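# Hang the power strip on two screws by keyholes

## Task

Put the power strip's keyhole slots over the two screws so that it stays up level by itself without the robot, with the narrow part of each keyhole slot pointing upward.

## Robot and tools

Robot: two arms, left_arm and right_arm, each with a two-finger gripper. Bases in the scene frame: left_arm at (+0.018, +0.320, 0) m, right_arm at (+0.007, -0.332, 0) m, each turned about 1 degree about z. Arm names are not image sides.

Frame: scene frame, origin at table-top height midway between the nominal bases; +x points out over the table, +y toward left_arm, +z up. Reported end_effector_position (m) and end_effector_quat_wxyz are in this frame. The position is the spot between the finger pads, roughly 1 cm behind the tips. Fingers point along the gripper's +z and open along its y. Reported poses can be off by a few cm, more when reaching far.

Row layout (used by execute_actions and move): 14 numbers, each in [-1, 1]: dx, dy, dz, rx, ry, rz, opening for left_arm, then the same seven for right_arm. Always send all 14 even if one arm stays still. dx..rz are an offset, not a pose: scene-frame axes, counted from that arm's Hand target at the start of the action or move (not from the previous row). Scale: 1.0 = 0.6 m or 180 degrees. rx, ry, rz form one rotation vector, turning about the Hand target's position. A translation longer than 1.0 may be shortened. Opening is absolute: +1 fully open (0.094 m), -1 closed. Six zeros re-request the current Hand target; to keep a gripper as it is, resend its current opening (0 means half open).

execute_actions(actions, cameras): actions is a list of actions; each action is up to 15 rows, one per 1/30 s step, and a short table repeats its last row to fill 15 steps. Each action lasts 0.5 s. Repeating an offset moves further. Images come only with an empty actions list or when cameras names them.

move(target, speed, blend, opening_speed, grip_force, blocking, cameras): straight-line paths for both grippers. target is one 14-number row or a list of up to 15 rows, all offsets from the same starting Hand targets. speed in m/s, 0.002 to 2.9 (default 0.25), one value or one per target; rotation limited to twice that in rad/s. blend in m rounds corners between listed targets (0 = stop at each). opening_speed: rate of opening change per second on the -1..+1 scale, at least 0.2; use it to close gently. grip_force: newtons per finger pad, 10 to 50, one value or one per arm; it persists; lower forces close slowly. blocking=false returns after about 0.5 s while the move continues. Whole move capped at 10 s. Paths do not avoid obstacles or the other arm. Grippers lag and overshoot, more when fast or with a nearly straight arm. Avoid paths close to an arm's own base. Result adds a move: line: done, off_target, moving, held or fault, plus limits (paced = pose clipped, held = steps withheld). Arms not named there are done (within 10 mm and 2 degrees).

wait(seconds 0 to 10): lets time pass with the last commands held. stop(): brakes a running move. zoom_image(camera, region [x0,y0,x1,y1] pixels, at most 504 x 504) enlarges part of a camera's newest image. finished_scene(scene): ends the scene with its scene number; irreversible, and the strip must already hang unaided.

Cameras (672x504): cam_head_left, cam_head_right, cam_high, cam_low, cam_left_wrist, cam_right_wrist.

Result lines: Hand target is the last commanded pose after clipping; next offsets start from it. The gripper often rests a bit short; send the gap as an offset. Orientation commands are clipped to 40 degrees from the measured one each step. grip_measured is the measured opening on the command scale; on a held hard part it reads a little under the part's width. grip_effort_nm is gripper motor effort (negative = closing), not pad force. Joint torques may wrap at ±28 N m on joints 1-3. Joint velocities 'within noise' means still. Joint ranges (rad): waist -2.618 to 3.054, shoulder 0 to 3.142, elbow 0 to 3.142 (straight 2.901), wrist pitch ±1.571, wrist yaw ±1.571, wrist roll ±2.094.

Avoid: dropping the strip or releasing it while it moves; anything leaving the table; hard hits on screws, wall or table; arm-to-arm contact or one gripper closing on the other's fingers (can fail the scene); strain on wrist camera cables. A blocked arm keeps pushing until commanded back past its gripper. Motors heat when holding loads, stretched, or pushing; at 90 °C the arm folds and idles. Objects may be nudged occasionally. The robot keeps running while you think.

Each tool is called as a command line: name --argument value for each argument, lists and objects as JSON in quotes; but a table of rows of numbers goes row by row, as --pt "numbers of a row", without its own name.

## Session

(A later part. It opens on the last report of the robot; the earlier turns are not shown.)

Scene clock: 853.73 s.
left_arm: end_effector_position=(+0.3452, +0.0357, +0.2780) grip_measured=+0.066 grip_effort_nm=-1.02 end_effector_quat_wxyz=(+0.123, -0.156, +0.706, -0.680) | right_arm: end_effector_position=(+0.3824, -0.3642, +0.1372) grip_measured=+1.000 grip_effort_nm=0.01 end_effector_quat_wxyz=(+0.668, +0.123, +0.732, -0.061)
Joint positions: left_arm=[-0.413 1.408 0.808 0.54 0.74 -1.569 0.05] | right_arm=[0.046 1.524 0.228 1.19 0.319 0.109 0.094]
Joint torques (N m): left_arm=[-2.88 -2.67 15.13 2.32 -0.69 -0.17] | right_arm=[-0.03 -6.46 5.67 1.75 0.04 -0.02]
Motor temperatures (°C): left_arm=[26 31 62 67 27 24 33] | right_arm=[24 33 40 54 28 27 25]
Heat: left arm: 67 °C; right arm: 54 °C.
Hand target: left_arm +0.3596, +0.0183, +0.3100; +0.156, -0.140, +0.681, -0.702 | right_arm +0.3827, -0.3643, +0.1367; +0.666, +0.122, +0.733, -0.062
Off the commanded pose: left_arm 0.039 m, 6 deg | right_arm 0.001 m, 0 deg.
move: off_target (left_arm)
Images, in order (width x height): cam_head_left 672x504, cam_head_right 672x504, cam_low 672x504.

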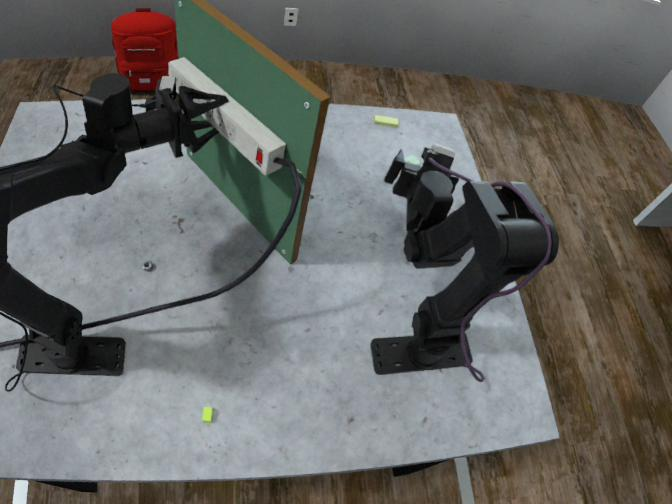

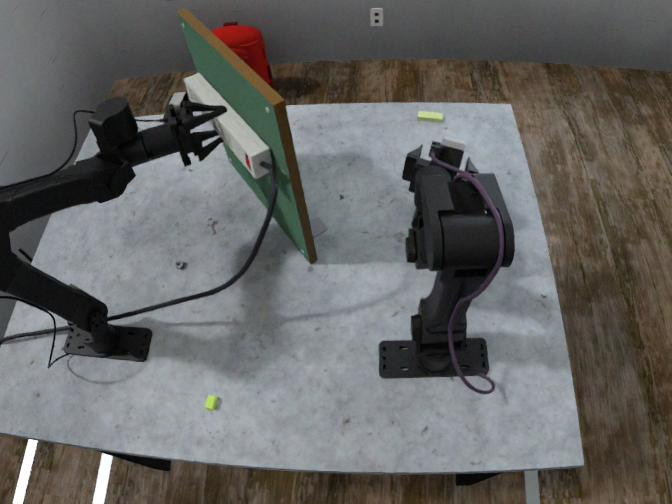

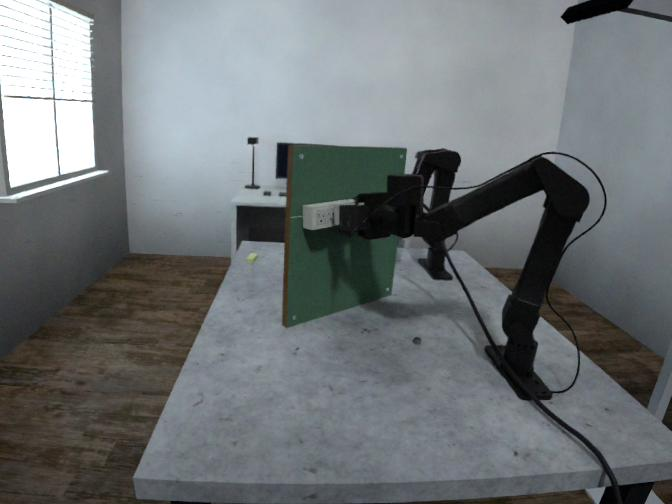

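move --pt "-0.024 0.055 -0.012 0 0 0 -0.06 0 0 0 0 0 0 1" --pt "0 0 -0.007 0 0 0 -0.06 0 0 0 0 0 0 1" --speed 0.08 --cameras '["cam_low","cam_head_left","cam_head_right"]'

zoom_image --camera "cam_low" --region '[280, 140, 430, 290]'

zoom_image --camera "cam_head_right" --region '[170, 80, 290, 200]'

Scene clock: 861.43 s.
left_arm: end_effector_position=(+0.3449, +0.0365, +0.2716) grip_measured=+0.066 grip_effort_nm=-1.02 end_effector_quat_wxyz=(+0.122, -0.158, +0.706, -0.679) | right_arm: end_effector_position=(+0.3824, -0.3642, +0.1372) grip_measured=+1.000 grip_effort_nm=0.01 end_effector_quat_wxyz=(+0.668, +0.123, +0.732, -0.061)
Joint positions: left_arm=[-0.412 1.414 0.788 0.562 0.74 -1.569 0.05] | right_arm=[0.046 1.524 0.228 1.19 0.319 0.109 0.094]
Joint torques (N m): left_arm=[-3.17 -2.63 15.65 2.29 -0.68 -0.15] | right_arm=[-0.03 -6.45 5.68 1.75 0.04 -0.01]
Motor temperatures (°C): left_arm=[26 31 62 67 27 24 33] | right_arm=[24 33 40 54 28 27 25]
Heat: left arm: 67 °C; right arm: 54 °C.
Hand target: left_arm +0.3596, +0.0183, +0.3058; +0.156, -0.140, +0.681, -0.702 | right_arm +0.3827, -0.3643, +0.1367; +0.666, +0.122, +0.733, -0.062
Off the commanded pose: left_arm 0.041 m, 6 deg | right_arm 0.001 m, 0 deg.
move: off_target (left_arm)
Images, in order (width x height): cam_head_left 672x504, cam_head_right 672x504, cam_low 672x504.

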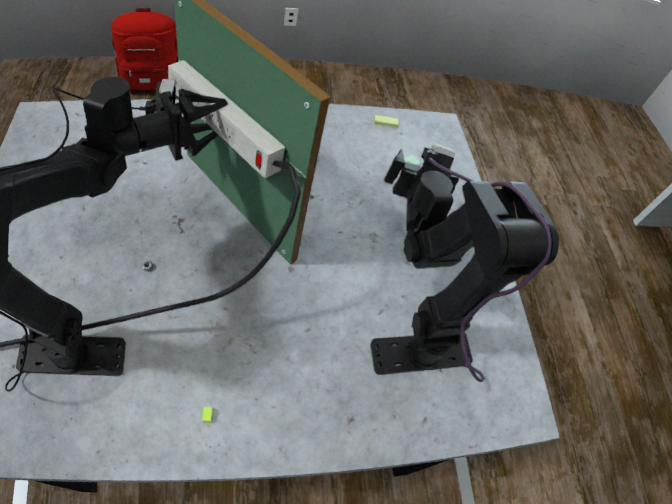

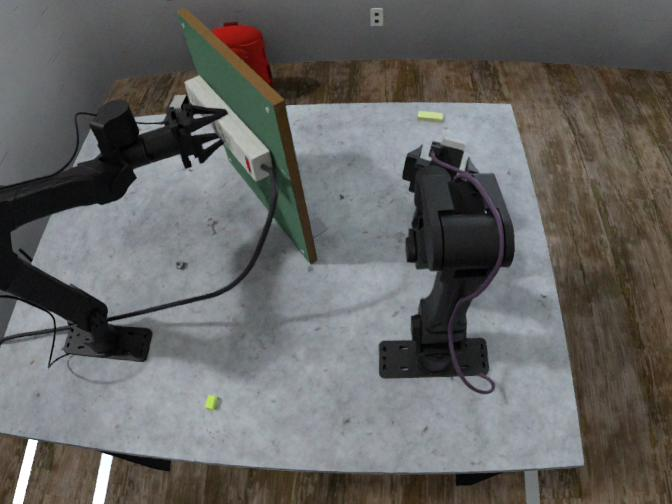

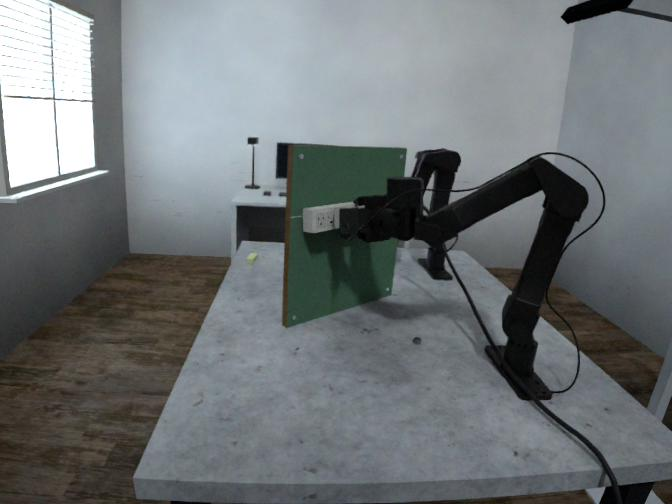

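Scaled by 3.360 from the camera's 672x504 image, which has a finer 960x720 frame.

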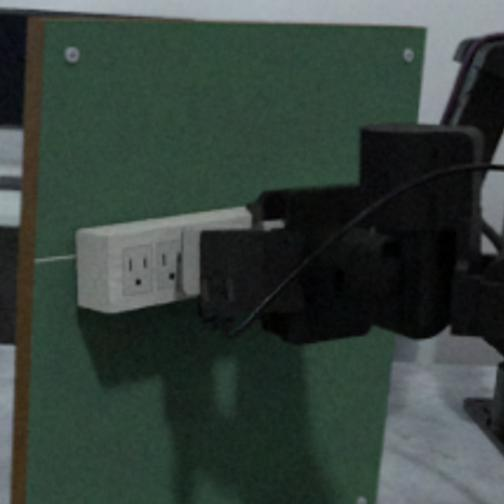

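Scaled by 4.200 from the camera's 672x504 image, which has a finer 960x720 frame.

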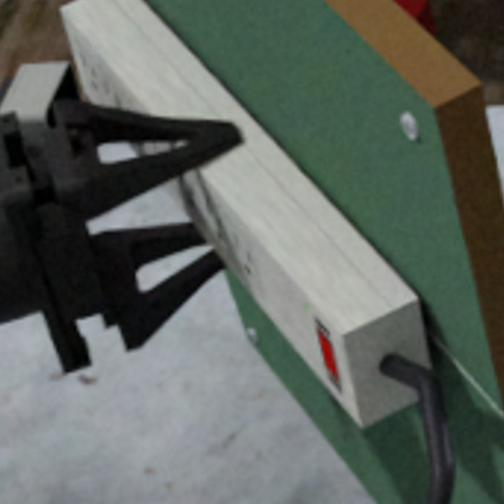

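move --pt "0.005 -0.010 0.03 0 0 0 -0.06 0 0 0 0 0 0 1" --pt "0.005 -0.010 0.06 0 0 0 -0.06 0 0 0 0 0 0 1" --speed 0.05 --cameras '["cam_low"]'

zoom_image --camera "cam_low" --region '[280, 140, 430, 290]'

Scene clock: 868.77 s.
left_arm: end_effector_position=(+0.3462, +0.0356, +0.2756) grip_measured=+0.066 grip_effort_nm=-1.02 end_effector_quat_wxyz=(+0.100, -0.177, +0.729, -0.654) | right_arm: end_effector_position=(+0.3824, -0.3642, +0.1372) grip_measured=+1.000 grip_effort_nm=0.01 end_effector_quat_wxyz=(+0.668, +0.123, +0.732, -0.061)
Joint positions: left_arm=[-0.412 1.396 0.881 0.344 0.742 -1.54 0.05] | right_arm=[0.046 1.524 0.228 1.19 0.319 0.109 0.094]
Joint torques (N m): left_arm=[-3.84 -4.49 17.54 2.97 -0.69 -0.56] | right_arm=[-0.02 -6.42 5.7 1.76 0.03 -0.02]
Motor temperatures (°C): left_arm=[26 31 65 67 27 24 33] | right_arm=[24 33 40 54 28 27 25]
Heat: left arm: 67 °C; right arm: 54 °C.
Hand target: left_arm +0.3626, +0.0123, +0.3417; +0.156, -0.140, +0.681, -0.701 | right_arm +0.3827, -0.3643, +0.1367; +0.666, +0.122, +0.733, -0.062
Off the commanded pose: left_arm 0.072 m, 11 deg | right_arm 0.001 m, 0 deg.
move: off_target (left_arm)
Images, in order (width x height): cam_low 672x504.

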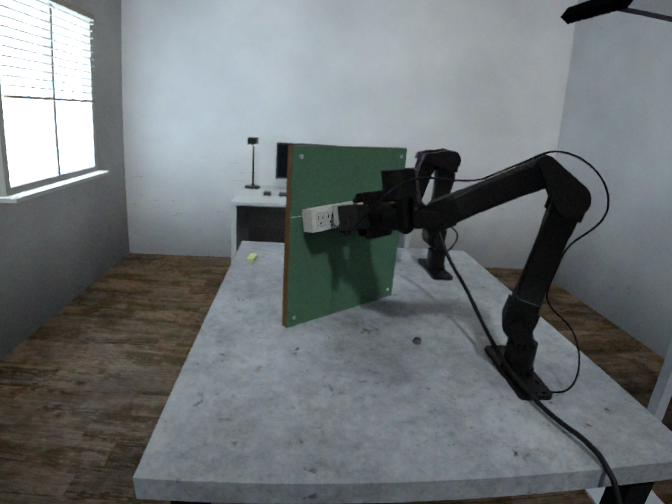

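Scaled by 3.360 from the camera's 672x504 image, which has a finer 960x720 frame.

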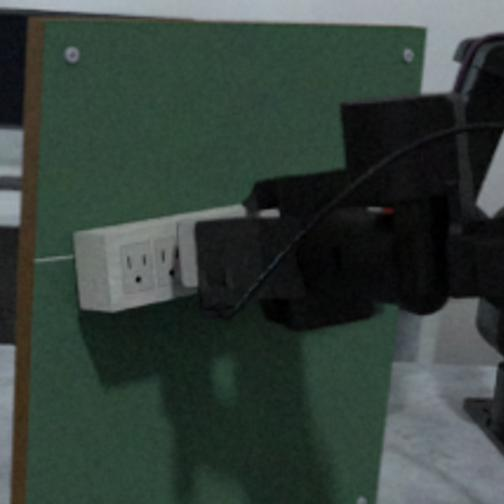

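wait --seconds 0 --cameras '["cam_head_left","cam_head_right"]'

zoom_image --camera "cam_head_left" --region '[160, 60, 300, 200]'

zoom_image --camera "cam_head_right" --region '[170, 80, 290, 200]'

Scene clock: 871.90 s.
left_arm: end_effector_position=(+0.3462, +0.0356, +0.2756) grip_measured=+0.066 grip_effort_nm=-1.02 end_effector_quat_wxyz=(+0.100, -0.177, +0.729, -0.654) | right_arm: end_effector_position=(+0.3824, -0.3642, +0.1372) grip_measured=+1.000 grip_effort_nm=0.01 end_effector_quat_wxyz=(+0.668, +0.123, +0.732, -0.061)
Joint positions: left_arm=[-0.412 1.396 0.881 0.344 0.742 -1.54 0.05] | right_arm=[0.046 1.524 0.228 1.19 0.319 0.109 0.094]
Joint torques (N m): left_arm=[-3.77 -4.79 17.29 2.88 -0.63 -0.57] | right_arm=[-0.02 -6.45 5.65 1.75 0.03 -0.01]
Motor temperatures (°C): left_arm=[26 31 66 69 27 24 33] | right_arm=[24 33 40 54 28 27 25]
Heat: left arm: 69 °C; right arm: 54 °C.
Hand target: left_arm +0.3626, +0.0123, +0.3417; +0.156, -0.140, +0.681, -0.701 | right_arm +0.3827, -0.3643, +0.1367; +0.666, +0.122, +0.733, -0.062
Tool commands: left_gripper/opening=-0.06 right_gripper/opening=+1.0
Off the commanded pose: left_arm 0.072 m, 11 deg | right_arm 0.001 m, 0 deg.
Images, in order (width x height): cam_head_left 672x504, cam_head_right 672x504.

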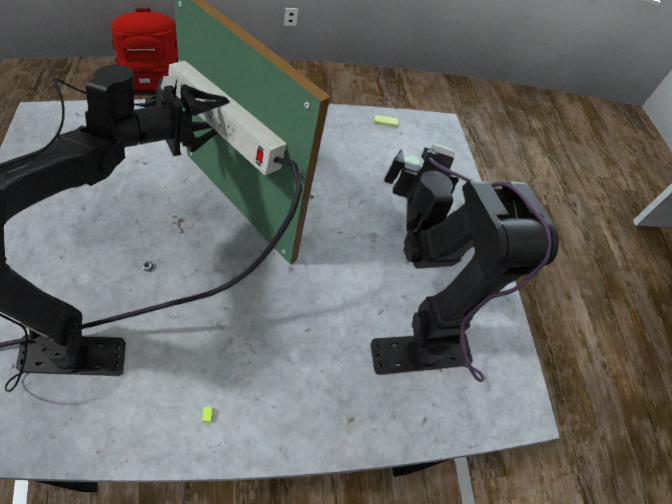

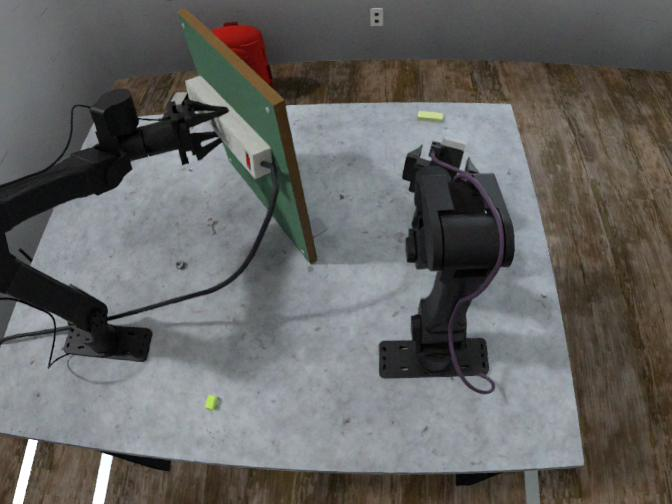

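Scaled by 3.600 from the camera's 672x504 image, which has a finer 960x720 frame.

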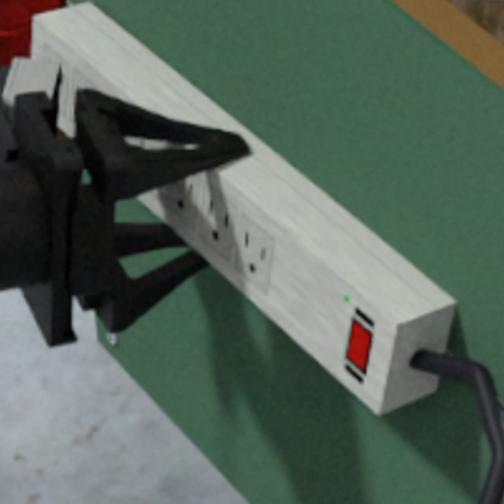

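Scaled by 4.200 from the camera's 672x504 image, which has a finer 960x720 frame.

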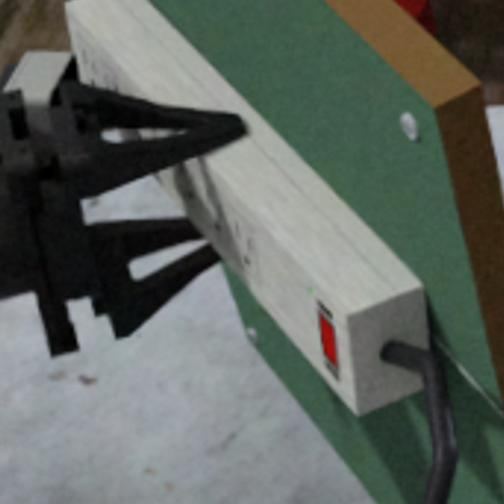

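move --target '[-0.005,0.010,-0.10,0,0,0,-0.06,0,0,0,0,0,0,1]' --speed 0.06

move --target '[-0.003,0.006,-0.035,0,0,0,-0.06,0,0,0,0,0,0,1]' --speed 0.06 --cameras '["cam_low","cam_head_left","cam_head_right"]'

zoom_image --camera "cam_low" --region '[280, 140, 430, 290]'

zoom_image --camera "cam_head_right" --region '[170, 80, 290, 200]'

Scene clock: 878.70 s.
left_arm: end_effector_position=(+0.3452, +0.0359, +0.2728) grip_measured=+0.066 grip_effort_nm=-1.02 end_effector_quat_wxyz=(+0.113, -0.152, +0.700, -0.689) | right_arm: end_effector_position=(+0.3824, -0.3642, +0.1372) grip_measured=+1.000 grip_effort_nm=0.01 end_effector_quat_wxyz=(+0.668, +0.123, +0.732, -0.061)
Joint positions: left_arm=[-0.403 1.434 0.785 0.613 0.771 -1.598 0.05] | right_arm=[0.046 1.524 0.228 1.19 0.319 0.109 0.094]
Joint torques (N m): left_arm=[-3.75 -1.01 10.88 2.5 -1.07 0.27] | right_arm=[-0.06 -6.45 5.68 1.76 0.03 -0.02]
Motor temperatures (°C): left_arm=[26 30 68 71 27 24 33] | right_arm=[24 33 40 54 28 27 25]
Heat: left arm: 71 °C; right arm: 54 °C.
Hand target: left_arm +0.3595, +0.0182, +0.2817; +0.156, -0.140, +0.681, -0.701 | right_arm +0.3827, -0.3643, +0.1367; +0.666, +0.122, +0.733, -0.062
Off the commanded pose: left_arm 0.024 m, 6 deg | right_arm 0.001 m, 0 deg.
move: off_target (left_arm)

Scene clock: 879.87 s.
left_arm: end_effector_position=(+0.3444, +0.0367, +0.2690) grip_measured=+0.066 grip_effort_nm=-1.03 end_effector_quat_wxyz=(+0.129, -0.134, +0.681, -0.709) | right_arm: end_effector_position=(+0.3824, -0.3642, +0.1372) grip_measured=+1.000 grip_effort_nm=0.01 end_effector_quat_wxyz=(+0.668, +0.123, +0.732, -0.061)
Joint positions: left_arm=[-0.401 1.474 0.725 0.801 0.774 -1.622 0.05] | right_arm=[0.046 1.524 0.228 1.19 0.319 0.109 0.094]
Joint torques (N m): left_arm=[-3.38 -1.02 9.84 1.89 -1.09 0.57] | right_arm=[-0.05 -6.43 5.68 1.75 0.03 -0.01]
Motor temperatures (°C): left_arm=[26 30 67 71 27 24 33] | right_arm=[24 33 40 54 28 27 25]
Heat: left arm: 71 °C; right arm: 54 °C.
Hand target: left_arm +0.3577, +0.0218, +0.2607; +0.156, -0.140, +0.681, -0.702 | right_arm +0.3827, -0.3643, +0.1367; +0.666, +0.122, +0.733, -0.062
Off the commanded pose: left_arm 0.022 m, 3 deg | right_arm 0.001 m, 0 deg.
move: off_target (left_arm)
Images, in order (width x height): cam_head_left 672x504, cam_head_right 672x504, cam_low 672x504.

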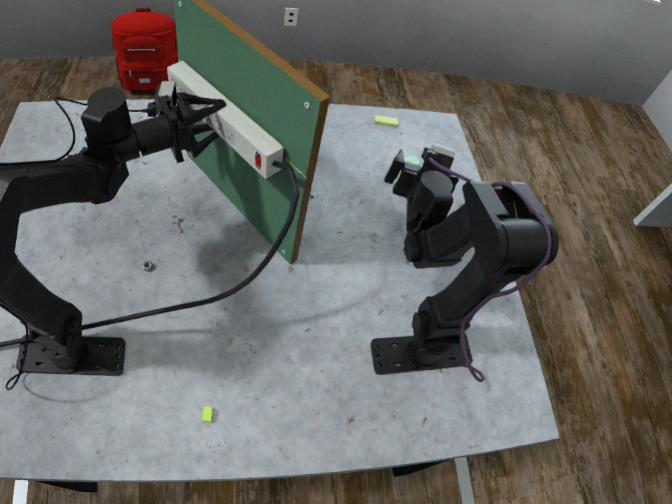

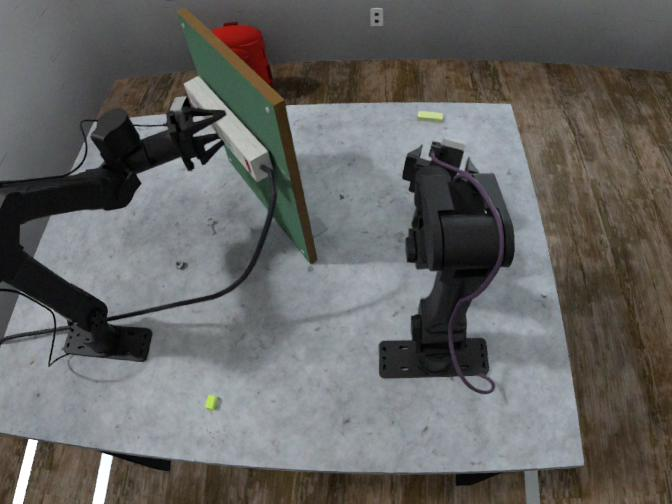

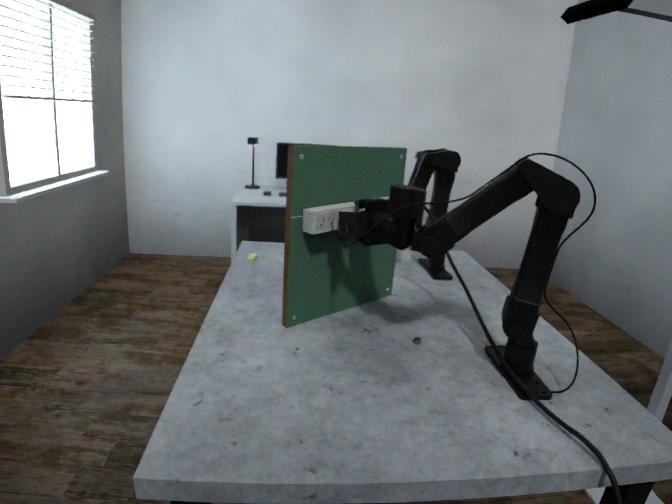

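Scaled by 3.360 from the camera's 672x504 image, which has a finer 960x720 frame.

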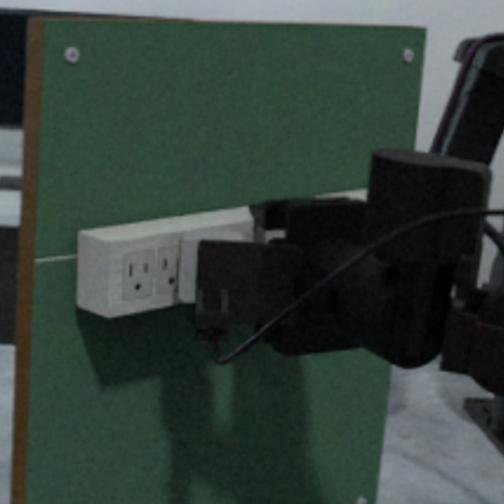

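Scaled by 4.200 from the camera's 672x504 image, which has a finer 960x720 frame.

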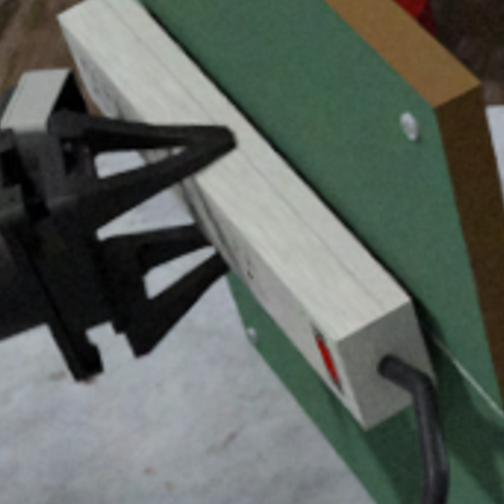

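move --target '[-0.026,0.05,0.01,0,0,0,-0.06,0,0,0,0,0,0,1]' --speed 0.06 --cameras '["cam_low","cam_head_left","cam_head_right"]'

zoom_image --camera "cam_low" --region '[280, 140, 430, 290]'

zoom_image --camera "cam_head_right" --region '[170, 80, 290, 200]'

Scene clock: 885.80 s.
left_arm: end_effector_position=(+0.3426, +0.0465, +0.2415) grip_measured=+0.066 grip_effort_nm=-1.02 end_effector_quat_wxyz=(+0.127, -0.155, +0.700, -0.685) | right_arm: end_effector_position=(+0.3824, -0.3642, +0.1372) grip_measured=+1.000 grip_effort_nm=0.01 end_effector_quat_wxyz=(+0.668, +0.123, +0.732, -0.061)
Joint positions: left_arm=[-0.383 1.459 0.67 0.748 0.766 -1.578 0.05] | right_arm=[0.046 1.524 0.228 1.19 0.319 0.109 0.094]
Joint torques (N m): left_arm=[0.5 -8.27 7.58 2.07 -0.1 -0.04] | right_arm=[-0.03 -6.42 5.67 1.74 0.02 -0.02]
Motor temperatures (°C): left_arm=[26 30 66 70 27 24 33] | right_arm=[24 33 40 54 28 27 25]
Heat: left arm: 70 °C; right arm: 54 °C.
Hand target: left_arm +0.3421, +0.0518, +0.2668; +0.156, -0.140, +0.681, -0.702 | right_arm +0.3827, -0.3643, +0.1367; +0.666, +0.122, +0.733, -0.062
Off the commanded pose: left_arm 0.026 m, 5 deg | right_arm 0.001 m, 0 deg.
move: off_target (left_arm)
Images, in order (width x height): cam_head_left 672x504, cam_head_right 672x504, cam_low 672x504.

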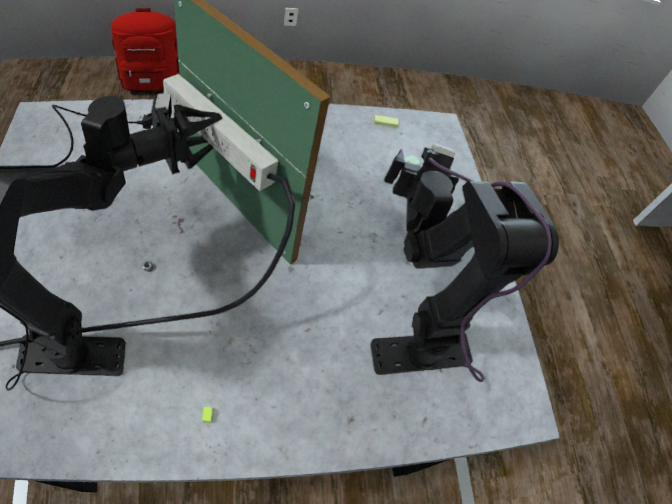

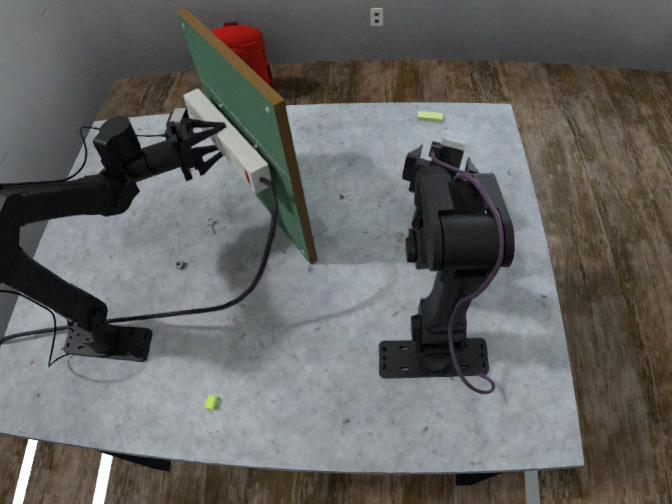

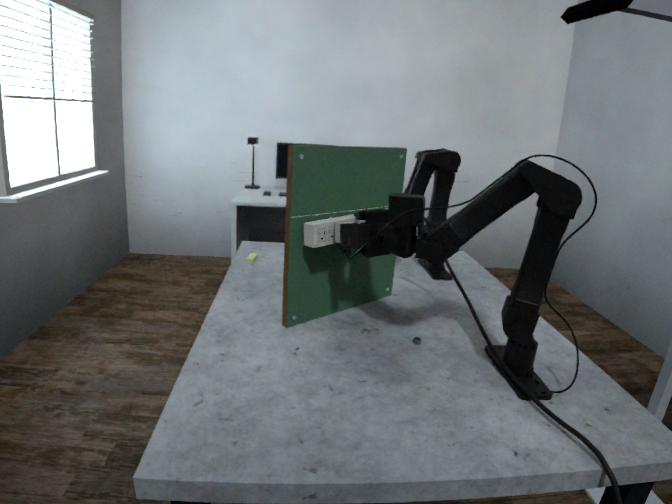

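Scaled by 3.360 from the camera's 672x504 image, which has a finer 960x720 frame.

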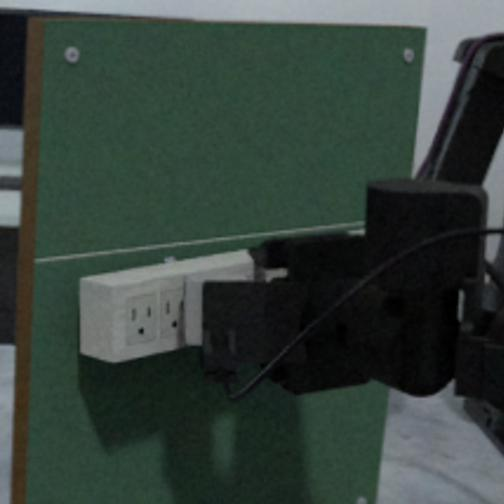

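Scaled by 4.200 from the camera's 672x504 image, which has a finer 960x720 frame.

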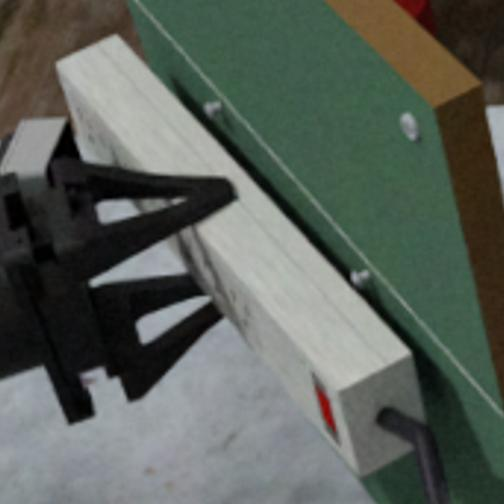

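move --pt "0 0.01 0.06 0 0 0 -0.06 0 0 0 0 0 0 1" --pt "0.022 -0.060 0.058 0 0 0 -0.06 0 0 0 0 0 0 1" --speed 0.08 --cameras '["cam_low","cam_head_left","cam_head_right"]'

zoom_image --camera "cam_low" --region '[280, 140, 430, 290]'

zoom_image --camera "cam_head_right" --region '[170, 80, 290, 200]'

Scene clock: 906.53 s.
left_arm: end_effector_position=(+0.3391, +0.0324, +0.2686) grip_measured=+0.066 grip_effort_nm=-1.02 end_effector_quat_wxyz=(+0.118, -0.155, +0.706, -0.681) | right_arm: end_effector_position=(+0.3824, -0.3642, +0.1372) grip_measured=+1.000 grip_effort_nm=0.01 end_effector_quat_wxyz=(+0.668, +0.123, +0.732, -0.061)
Joint positions: left_arm=[-0.429 1.41 0.77 0.58 0.733 -1.575 0.05] | right_arm=[0.046 1.524 0.228 1.19 0.319 0.109 0.094]
Joint torques (N m): left_arm=[-2.7 -2.71 15.46 2.27 -0.79 -0.1] | right_arm=[-0.05 -6.45 5.71 1.75 0.03 -0.02]
Motor temperatures (°C): left_arm=[26 32 60 68 27 24 33] | right_arm=[24 33 40 54 28 27 25]
Heat: left arm: 68 °C; right arm: 54 °C.
Hand target: left_arm +0.3554, +0.0159, +0.3015; +0.156, -0.140, +0.681, -0.701 | right_arm +0.3827, -0.3643, +0.1367; +0.666, +0.122, +0.733, -0.062
Off the commanded pose: left_arm 0.040 m, 6 deg | right_arm 0.001 m, 0 deg.
move: off_target (left_arm)
Images, in order (width x height): cam_head_left 672x504, cam_head_right 672x504, cam_low 672x504.

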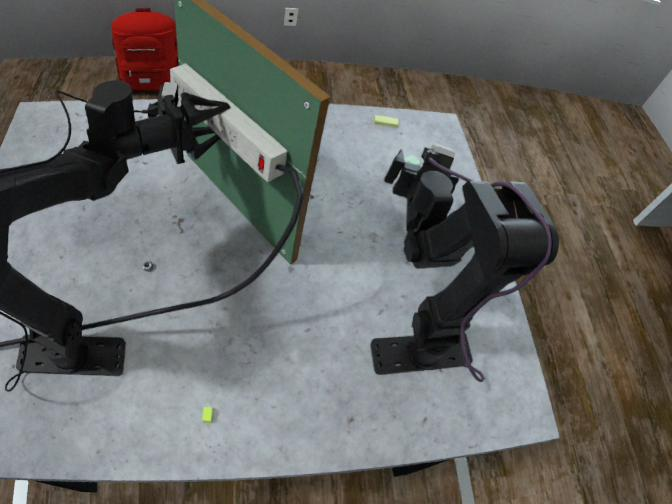

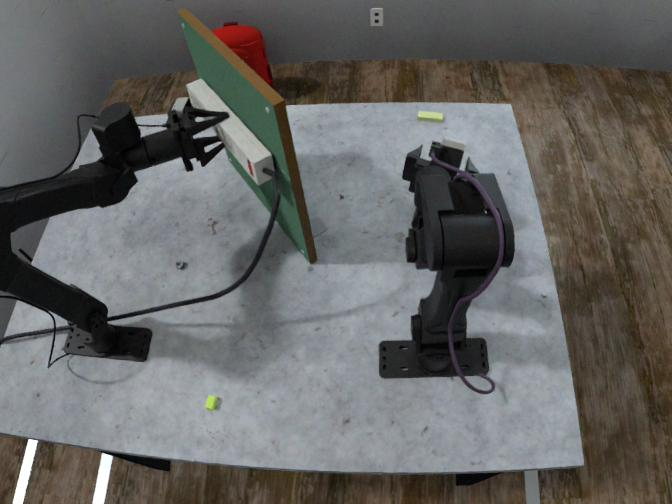

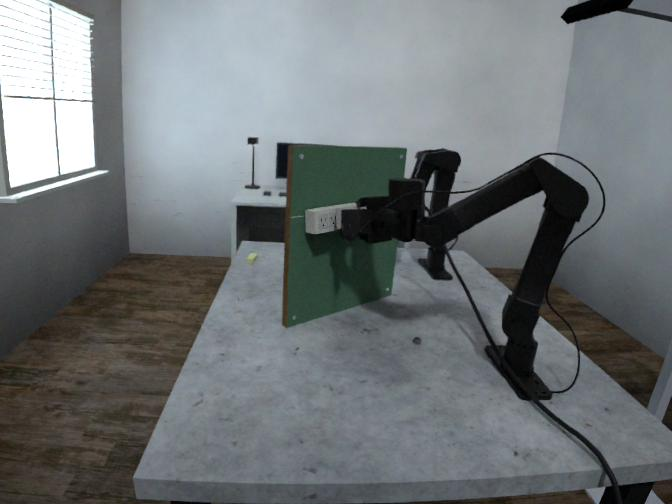

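Scaled by 3.360 from the camera's 672x504 image, which has a finer 960x720 frame.

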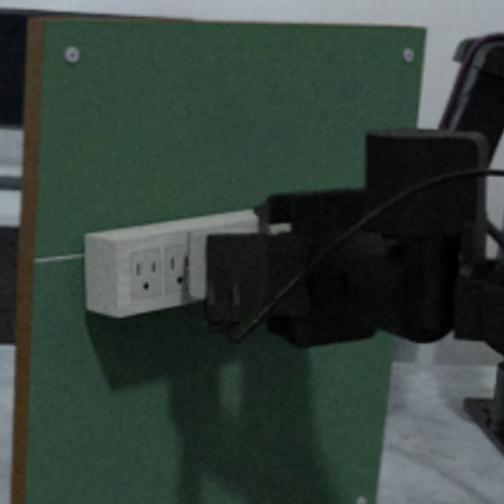

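Scaled by 4.200 from the camera's 672x504 image, which has a finer 960x720 frame.

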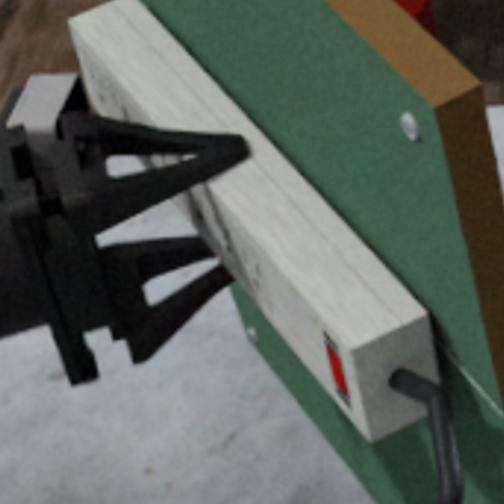

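move --pt "-0.024 0.055 -0.012 0 0 0 -0.06 0 0 0 0 0 0 1" --pt "0.002 0 -0.008 0 0 0 -0.06 0 0 0 0 0 0 1" --speed 0.08 --cameras '["cam_low"]'

zoom_image --camera "cam_low" --region '[280, 140, 430, 290]'

move --pt "-0.024 0.055 -0.012 0 0 0 -0.06 0 0 0 0 0 0 1" --pt "0.002 0 -0.006 0 0 0 -0.06 0 0 0 0 0 0 1" --speed 0.08 --cameras '["cam_low"]'

zoom_image --camera "cam_low" --region '[280, 140, 430, 290]'

Scene clock: 915.10 s.
left_arm: end_effector_position=(+0.3403, +0.0338, +0.2623) grip_measured=+0.066 grip_effort_nm=-1.03 end_effector_quat_wxyz=(+0.120, -0.157, +0.707, -0.679) | right_arm: end_effector_position=(+0.3824, -0.3642, +0.1372) grip_measured=+1.000 grip_effort_nm=0.01 end_effector_quat_wxyz=(+0.668, +0.123, +0.732, -0.061)
Joint positions: left_arm=[-0.425 1.419 0.755 0.599 0.731 -1.572 0.05] | right_arm=[0.046 1.524 0.228 1.19 0.319 0.109 0.094]
Joint torques (N m): left_arm=[-2.74 -2.61 15.64 2.29 -0.69 -0.16] | right_arm=[-0.05 -6.43 5.65 1.75 0.03 -0.03]
Motor temperatures (°C): left_arm=[26 32 65 69 27 24 33] | right_arm=[24 33 40 54 28 27 25]
Heat: left arm: 69 °C; right arm: 54 °C.
Hand target: left_arm +0.3565, +0.0158, +0.2967; +0.156, -0.140, +0.681, -0.701 | right_arm +0.3827, -0.3643, +0.1367; +0.666, +0.122, +0.733, -0.062
Off the commanded pose: left_arm 0.042 m, 6 deg | right_arm 0.001 m, 0 deg.
move: off_target (left_arm)
Images, in order (width x height): cam_low 672x504.

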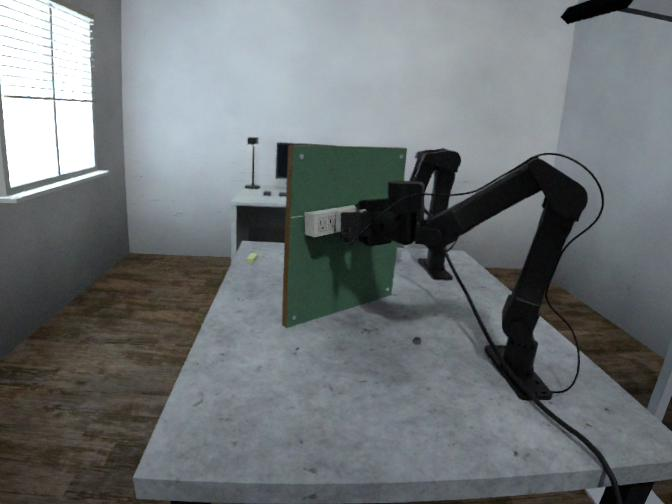

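Scaled by 3.360 from the camera's 672x504 image, which has a finer 960x720 frame.

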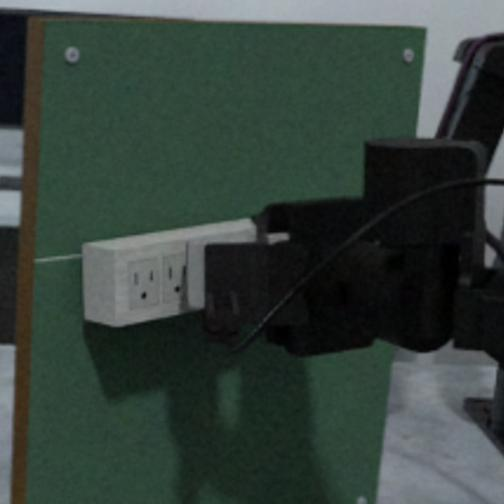

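Scene clock: 916.63 s.
left_arm: end_effector_position=(+0.3415, +0.0351, +0.2580) grip_measured=+0.066 grip_effort_nm=-1.02 end_effector_quat_wxyz=(+0.120, -0.158, +0.707, -0.679) | right_arm: end_effector_position=(+0.3824, -0.3642, +0.1372) grip_measured=+1.000 grip_effort_nm=0.01 end_effector_quat_wxyz=(+0.668, +0.123, +0.732, -0.061)
Joint positions: left_arm=[-0.42 1.429 0.744 0.619 0.734 -1.571 0.05] | right_arm=[0.046 1.524 0.228 1.19 0.319 0.109 0.094]
Joint torques (N m): left_arm=[-2.96 -2.66 16.14 2.25 -0.74 -0.18] | right_arm=[-0.05 -6.43 5.68 1.76 0.03 -0.02]
Motor temperatures (°C): left_arm=[26 32 65 69 27 24 33] | right_arm=[24 33 40 54 28 27 25]
Heat: left arm: 69 °C; right arm: 54 °C.
Hand target: left_arm +0.3578, +0.0158, +0.2931; +0.156, -0.140, +0.681, -0.701 | right_arm +0.3827, -0.3643, +0.1367; +0.666, +0.122, +0.733, -0.062
Off the commanded pose: left_arm 0.043 m, 6 deg | right_arm 0.001 m, 0 deg.
move: off_target (left_arm)
Images, in order (width x height): cam_low 672x504.

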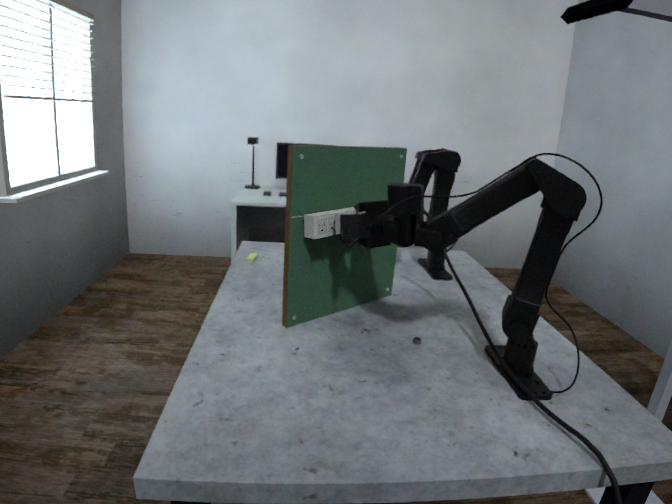

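Scaled by 3.360 from the camera's 672x504 image, which has a finer 960x720 frame.

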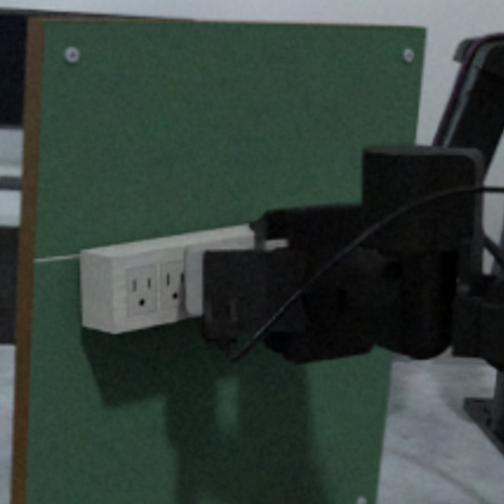

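move --pt "-0.024 0.055 0.025 0 0 -0.014 -0.06 0 0 0 0 0 0 1" --pt "0.001 0.003 0.019 0 0 -0.014 -0.06 0 0 0 0 0 0 1" --speed 0.08 --cameras '["cam_low","cam_head_left","cam_head_right"]'

zoom_image --camera "cam_low" --region '[280, 140, 430, 290]'

zoom_image --camera "cam_head_right" --region '[170, 80, 290, 200]'

zoom_image --camera "cam_head_left" --region '[160, 60, 300, 200]'

Scene clock: 929.93 s.
left_arm: end_effector_position=(+0.3426, +0.0346, +0.2730) grip_measured=+0.066 grip_effort_nm=-1.02 end_effector_quat_wxyz=(+0.108, -0.142, +0.707, -0.684) | right_arm: end_effector_position=(+0.3824, -0.3642, +0.1372) grip_measured=+1.000 grip_effort_nm=0.01 end_effector_quat_wxyz=(+0.668, +0.123, +0.732, -0.061)
Joint positions: left_arm=[-0.402 1.43 0.801 0.571 0.792 -1.571 0.05] | right_arm=[0.046 1.524 0.228 1.19 0.319 0.109 0.094]
Joint torques (N m): left_arm=[-2.45 -2.39 15.28 2.24 -0.56 -0.23] | right_arm=[-0.03 -6.42 5.68 1.75 0.03 -0.02]
Motor temperatures (°C): left_arm=[26 31 65 71 27 24 33] | right_arm=[24 33 40 54 28 27 25]
Heat: left arm: 71 °C; right arm: 54 °C.
Hand target: left_arm +0.3583, +0.0176, +0.3045; +0.141, -0.125, +0.684, -0.705 | right_arm +0.3827, -0.3643, +0.1367; +0.666, +0.122, +0.733, -0.062
Off the commanded pose: left_arm 0.039 m, 6 deg | right_arm 0.001 m, 0 deg.
move: off_target (left_arm)
Images, in order (width x height): cam_head_left 672x504, cam_head_right 672x504, cam_low 672x504.

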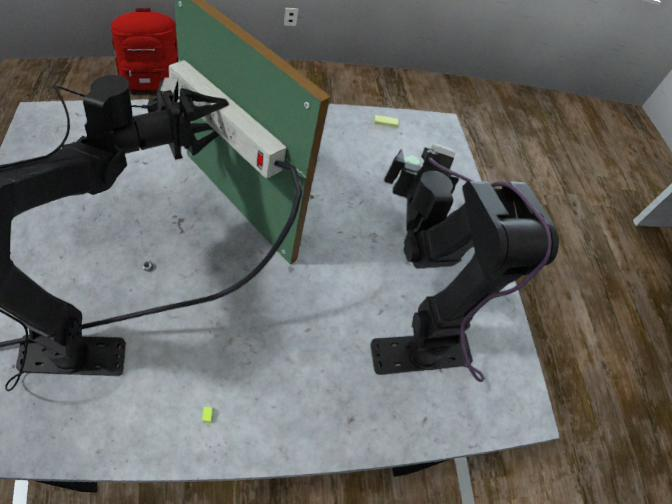

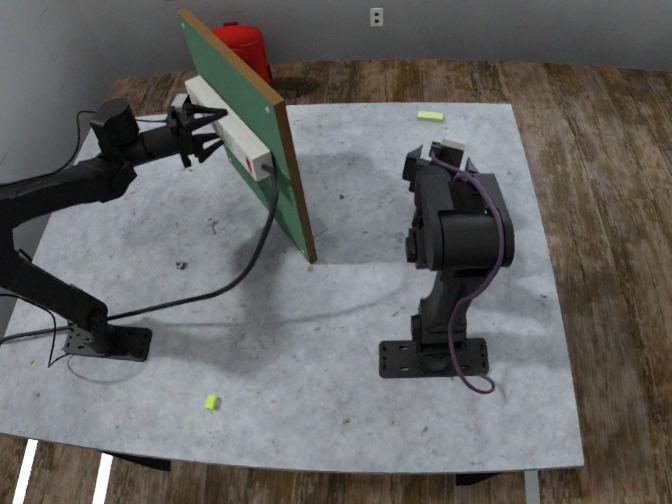

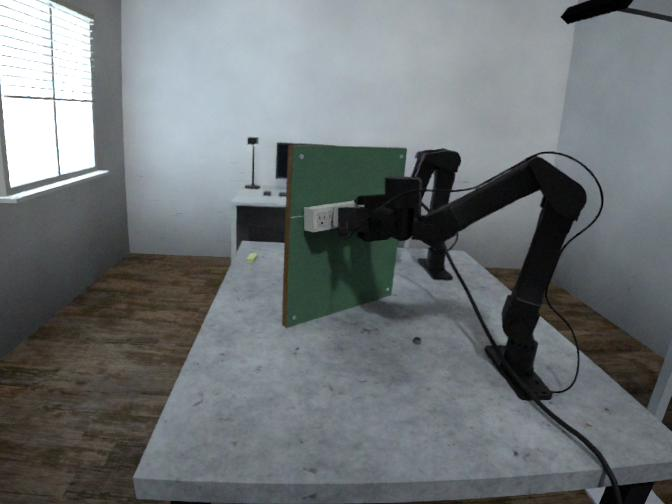

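Scaled by 3.360 from the camera's 672x504 image, which has a finer 960x720 frame.

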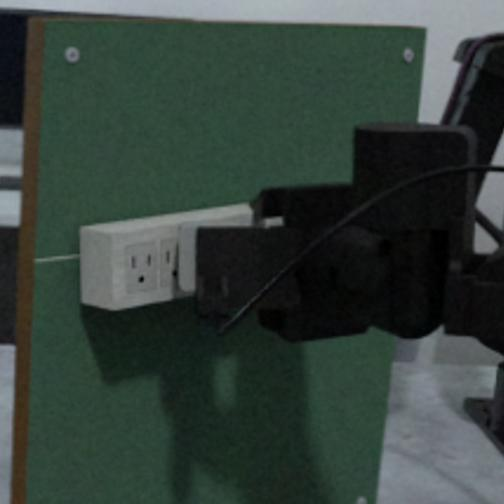

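Scaled by 4.200 from the camera's 672x504 image, which has a finer 960x720 frame.

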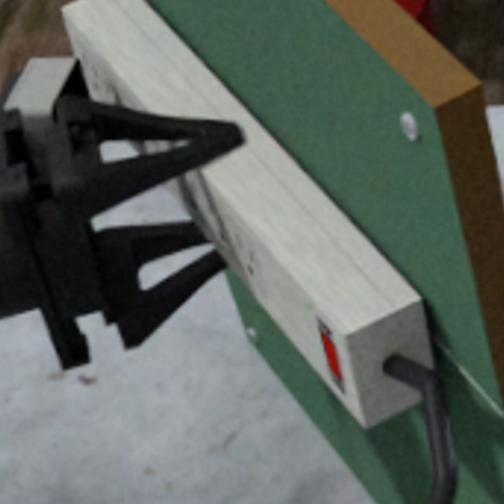

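Scaled by 3.600 from the camera's 672x504 image, which has a finer 960x720 frame.

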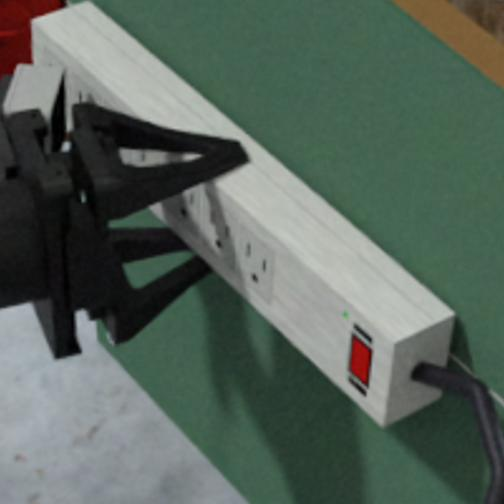

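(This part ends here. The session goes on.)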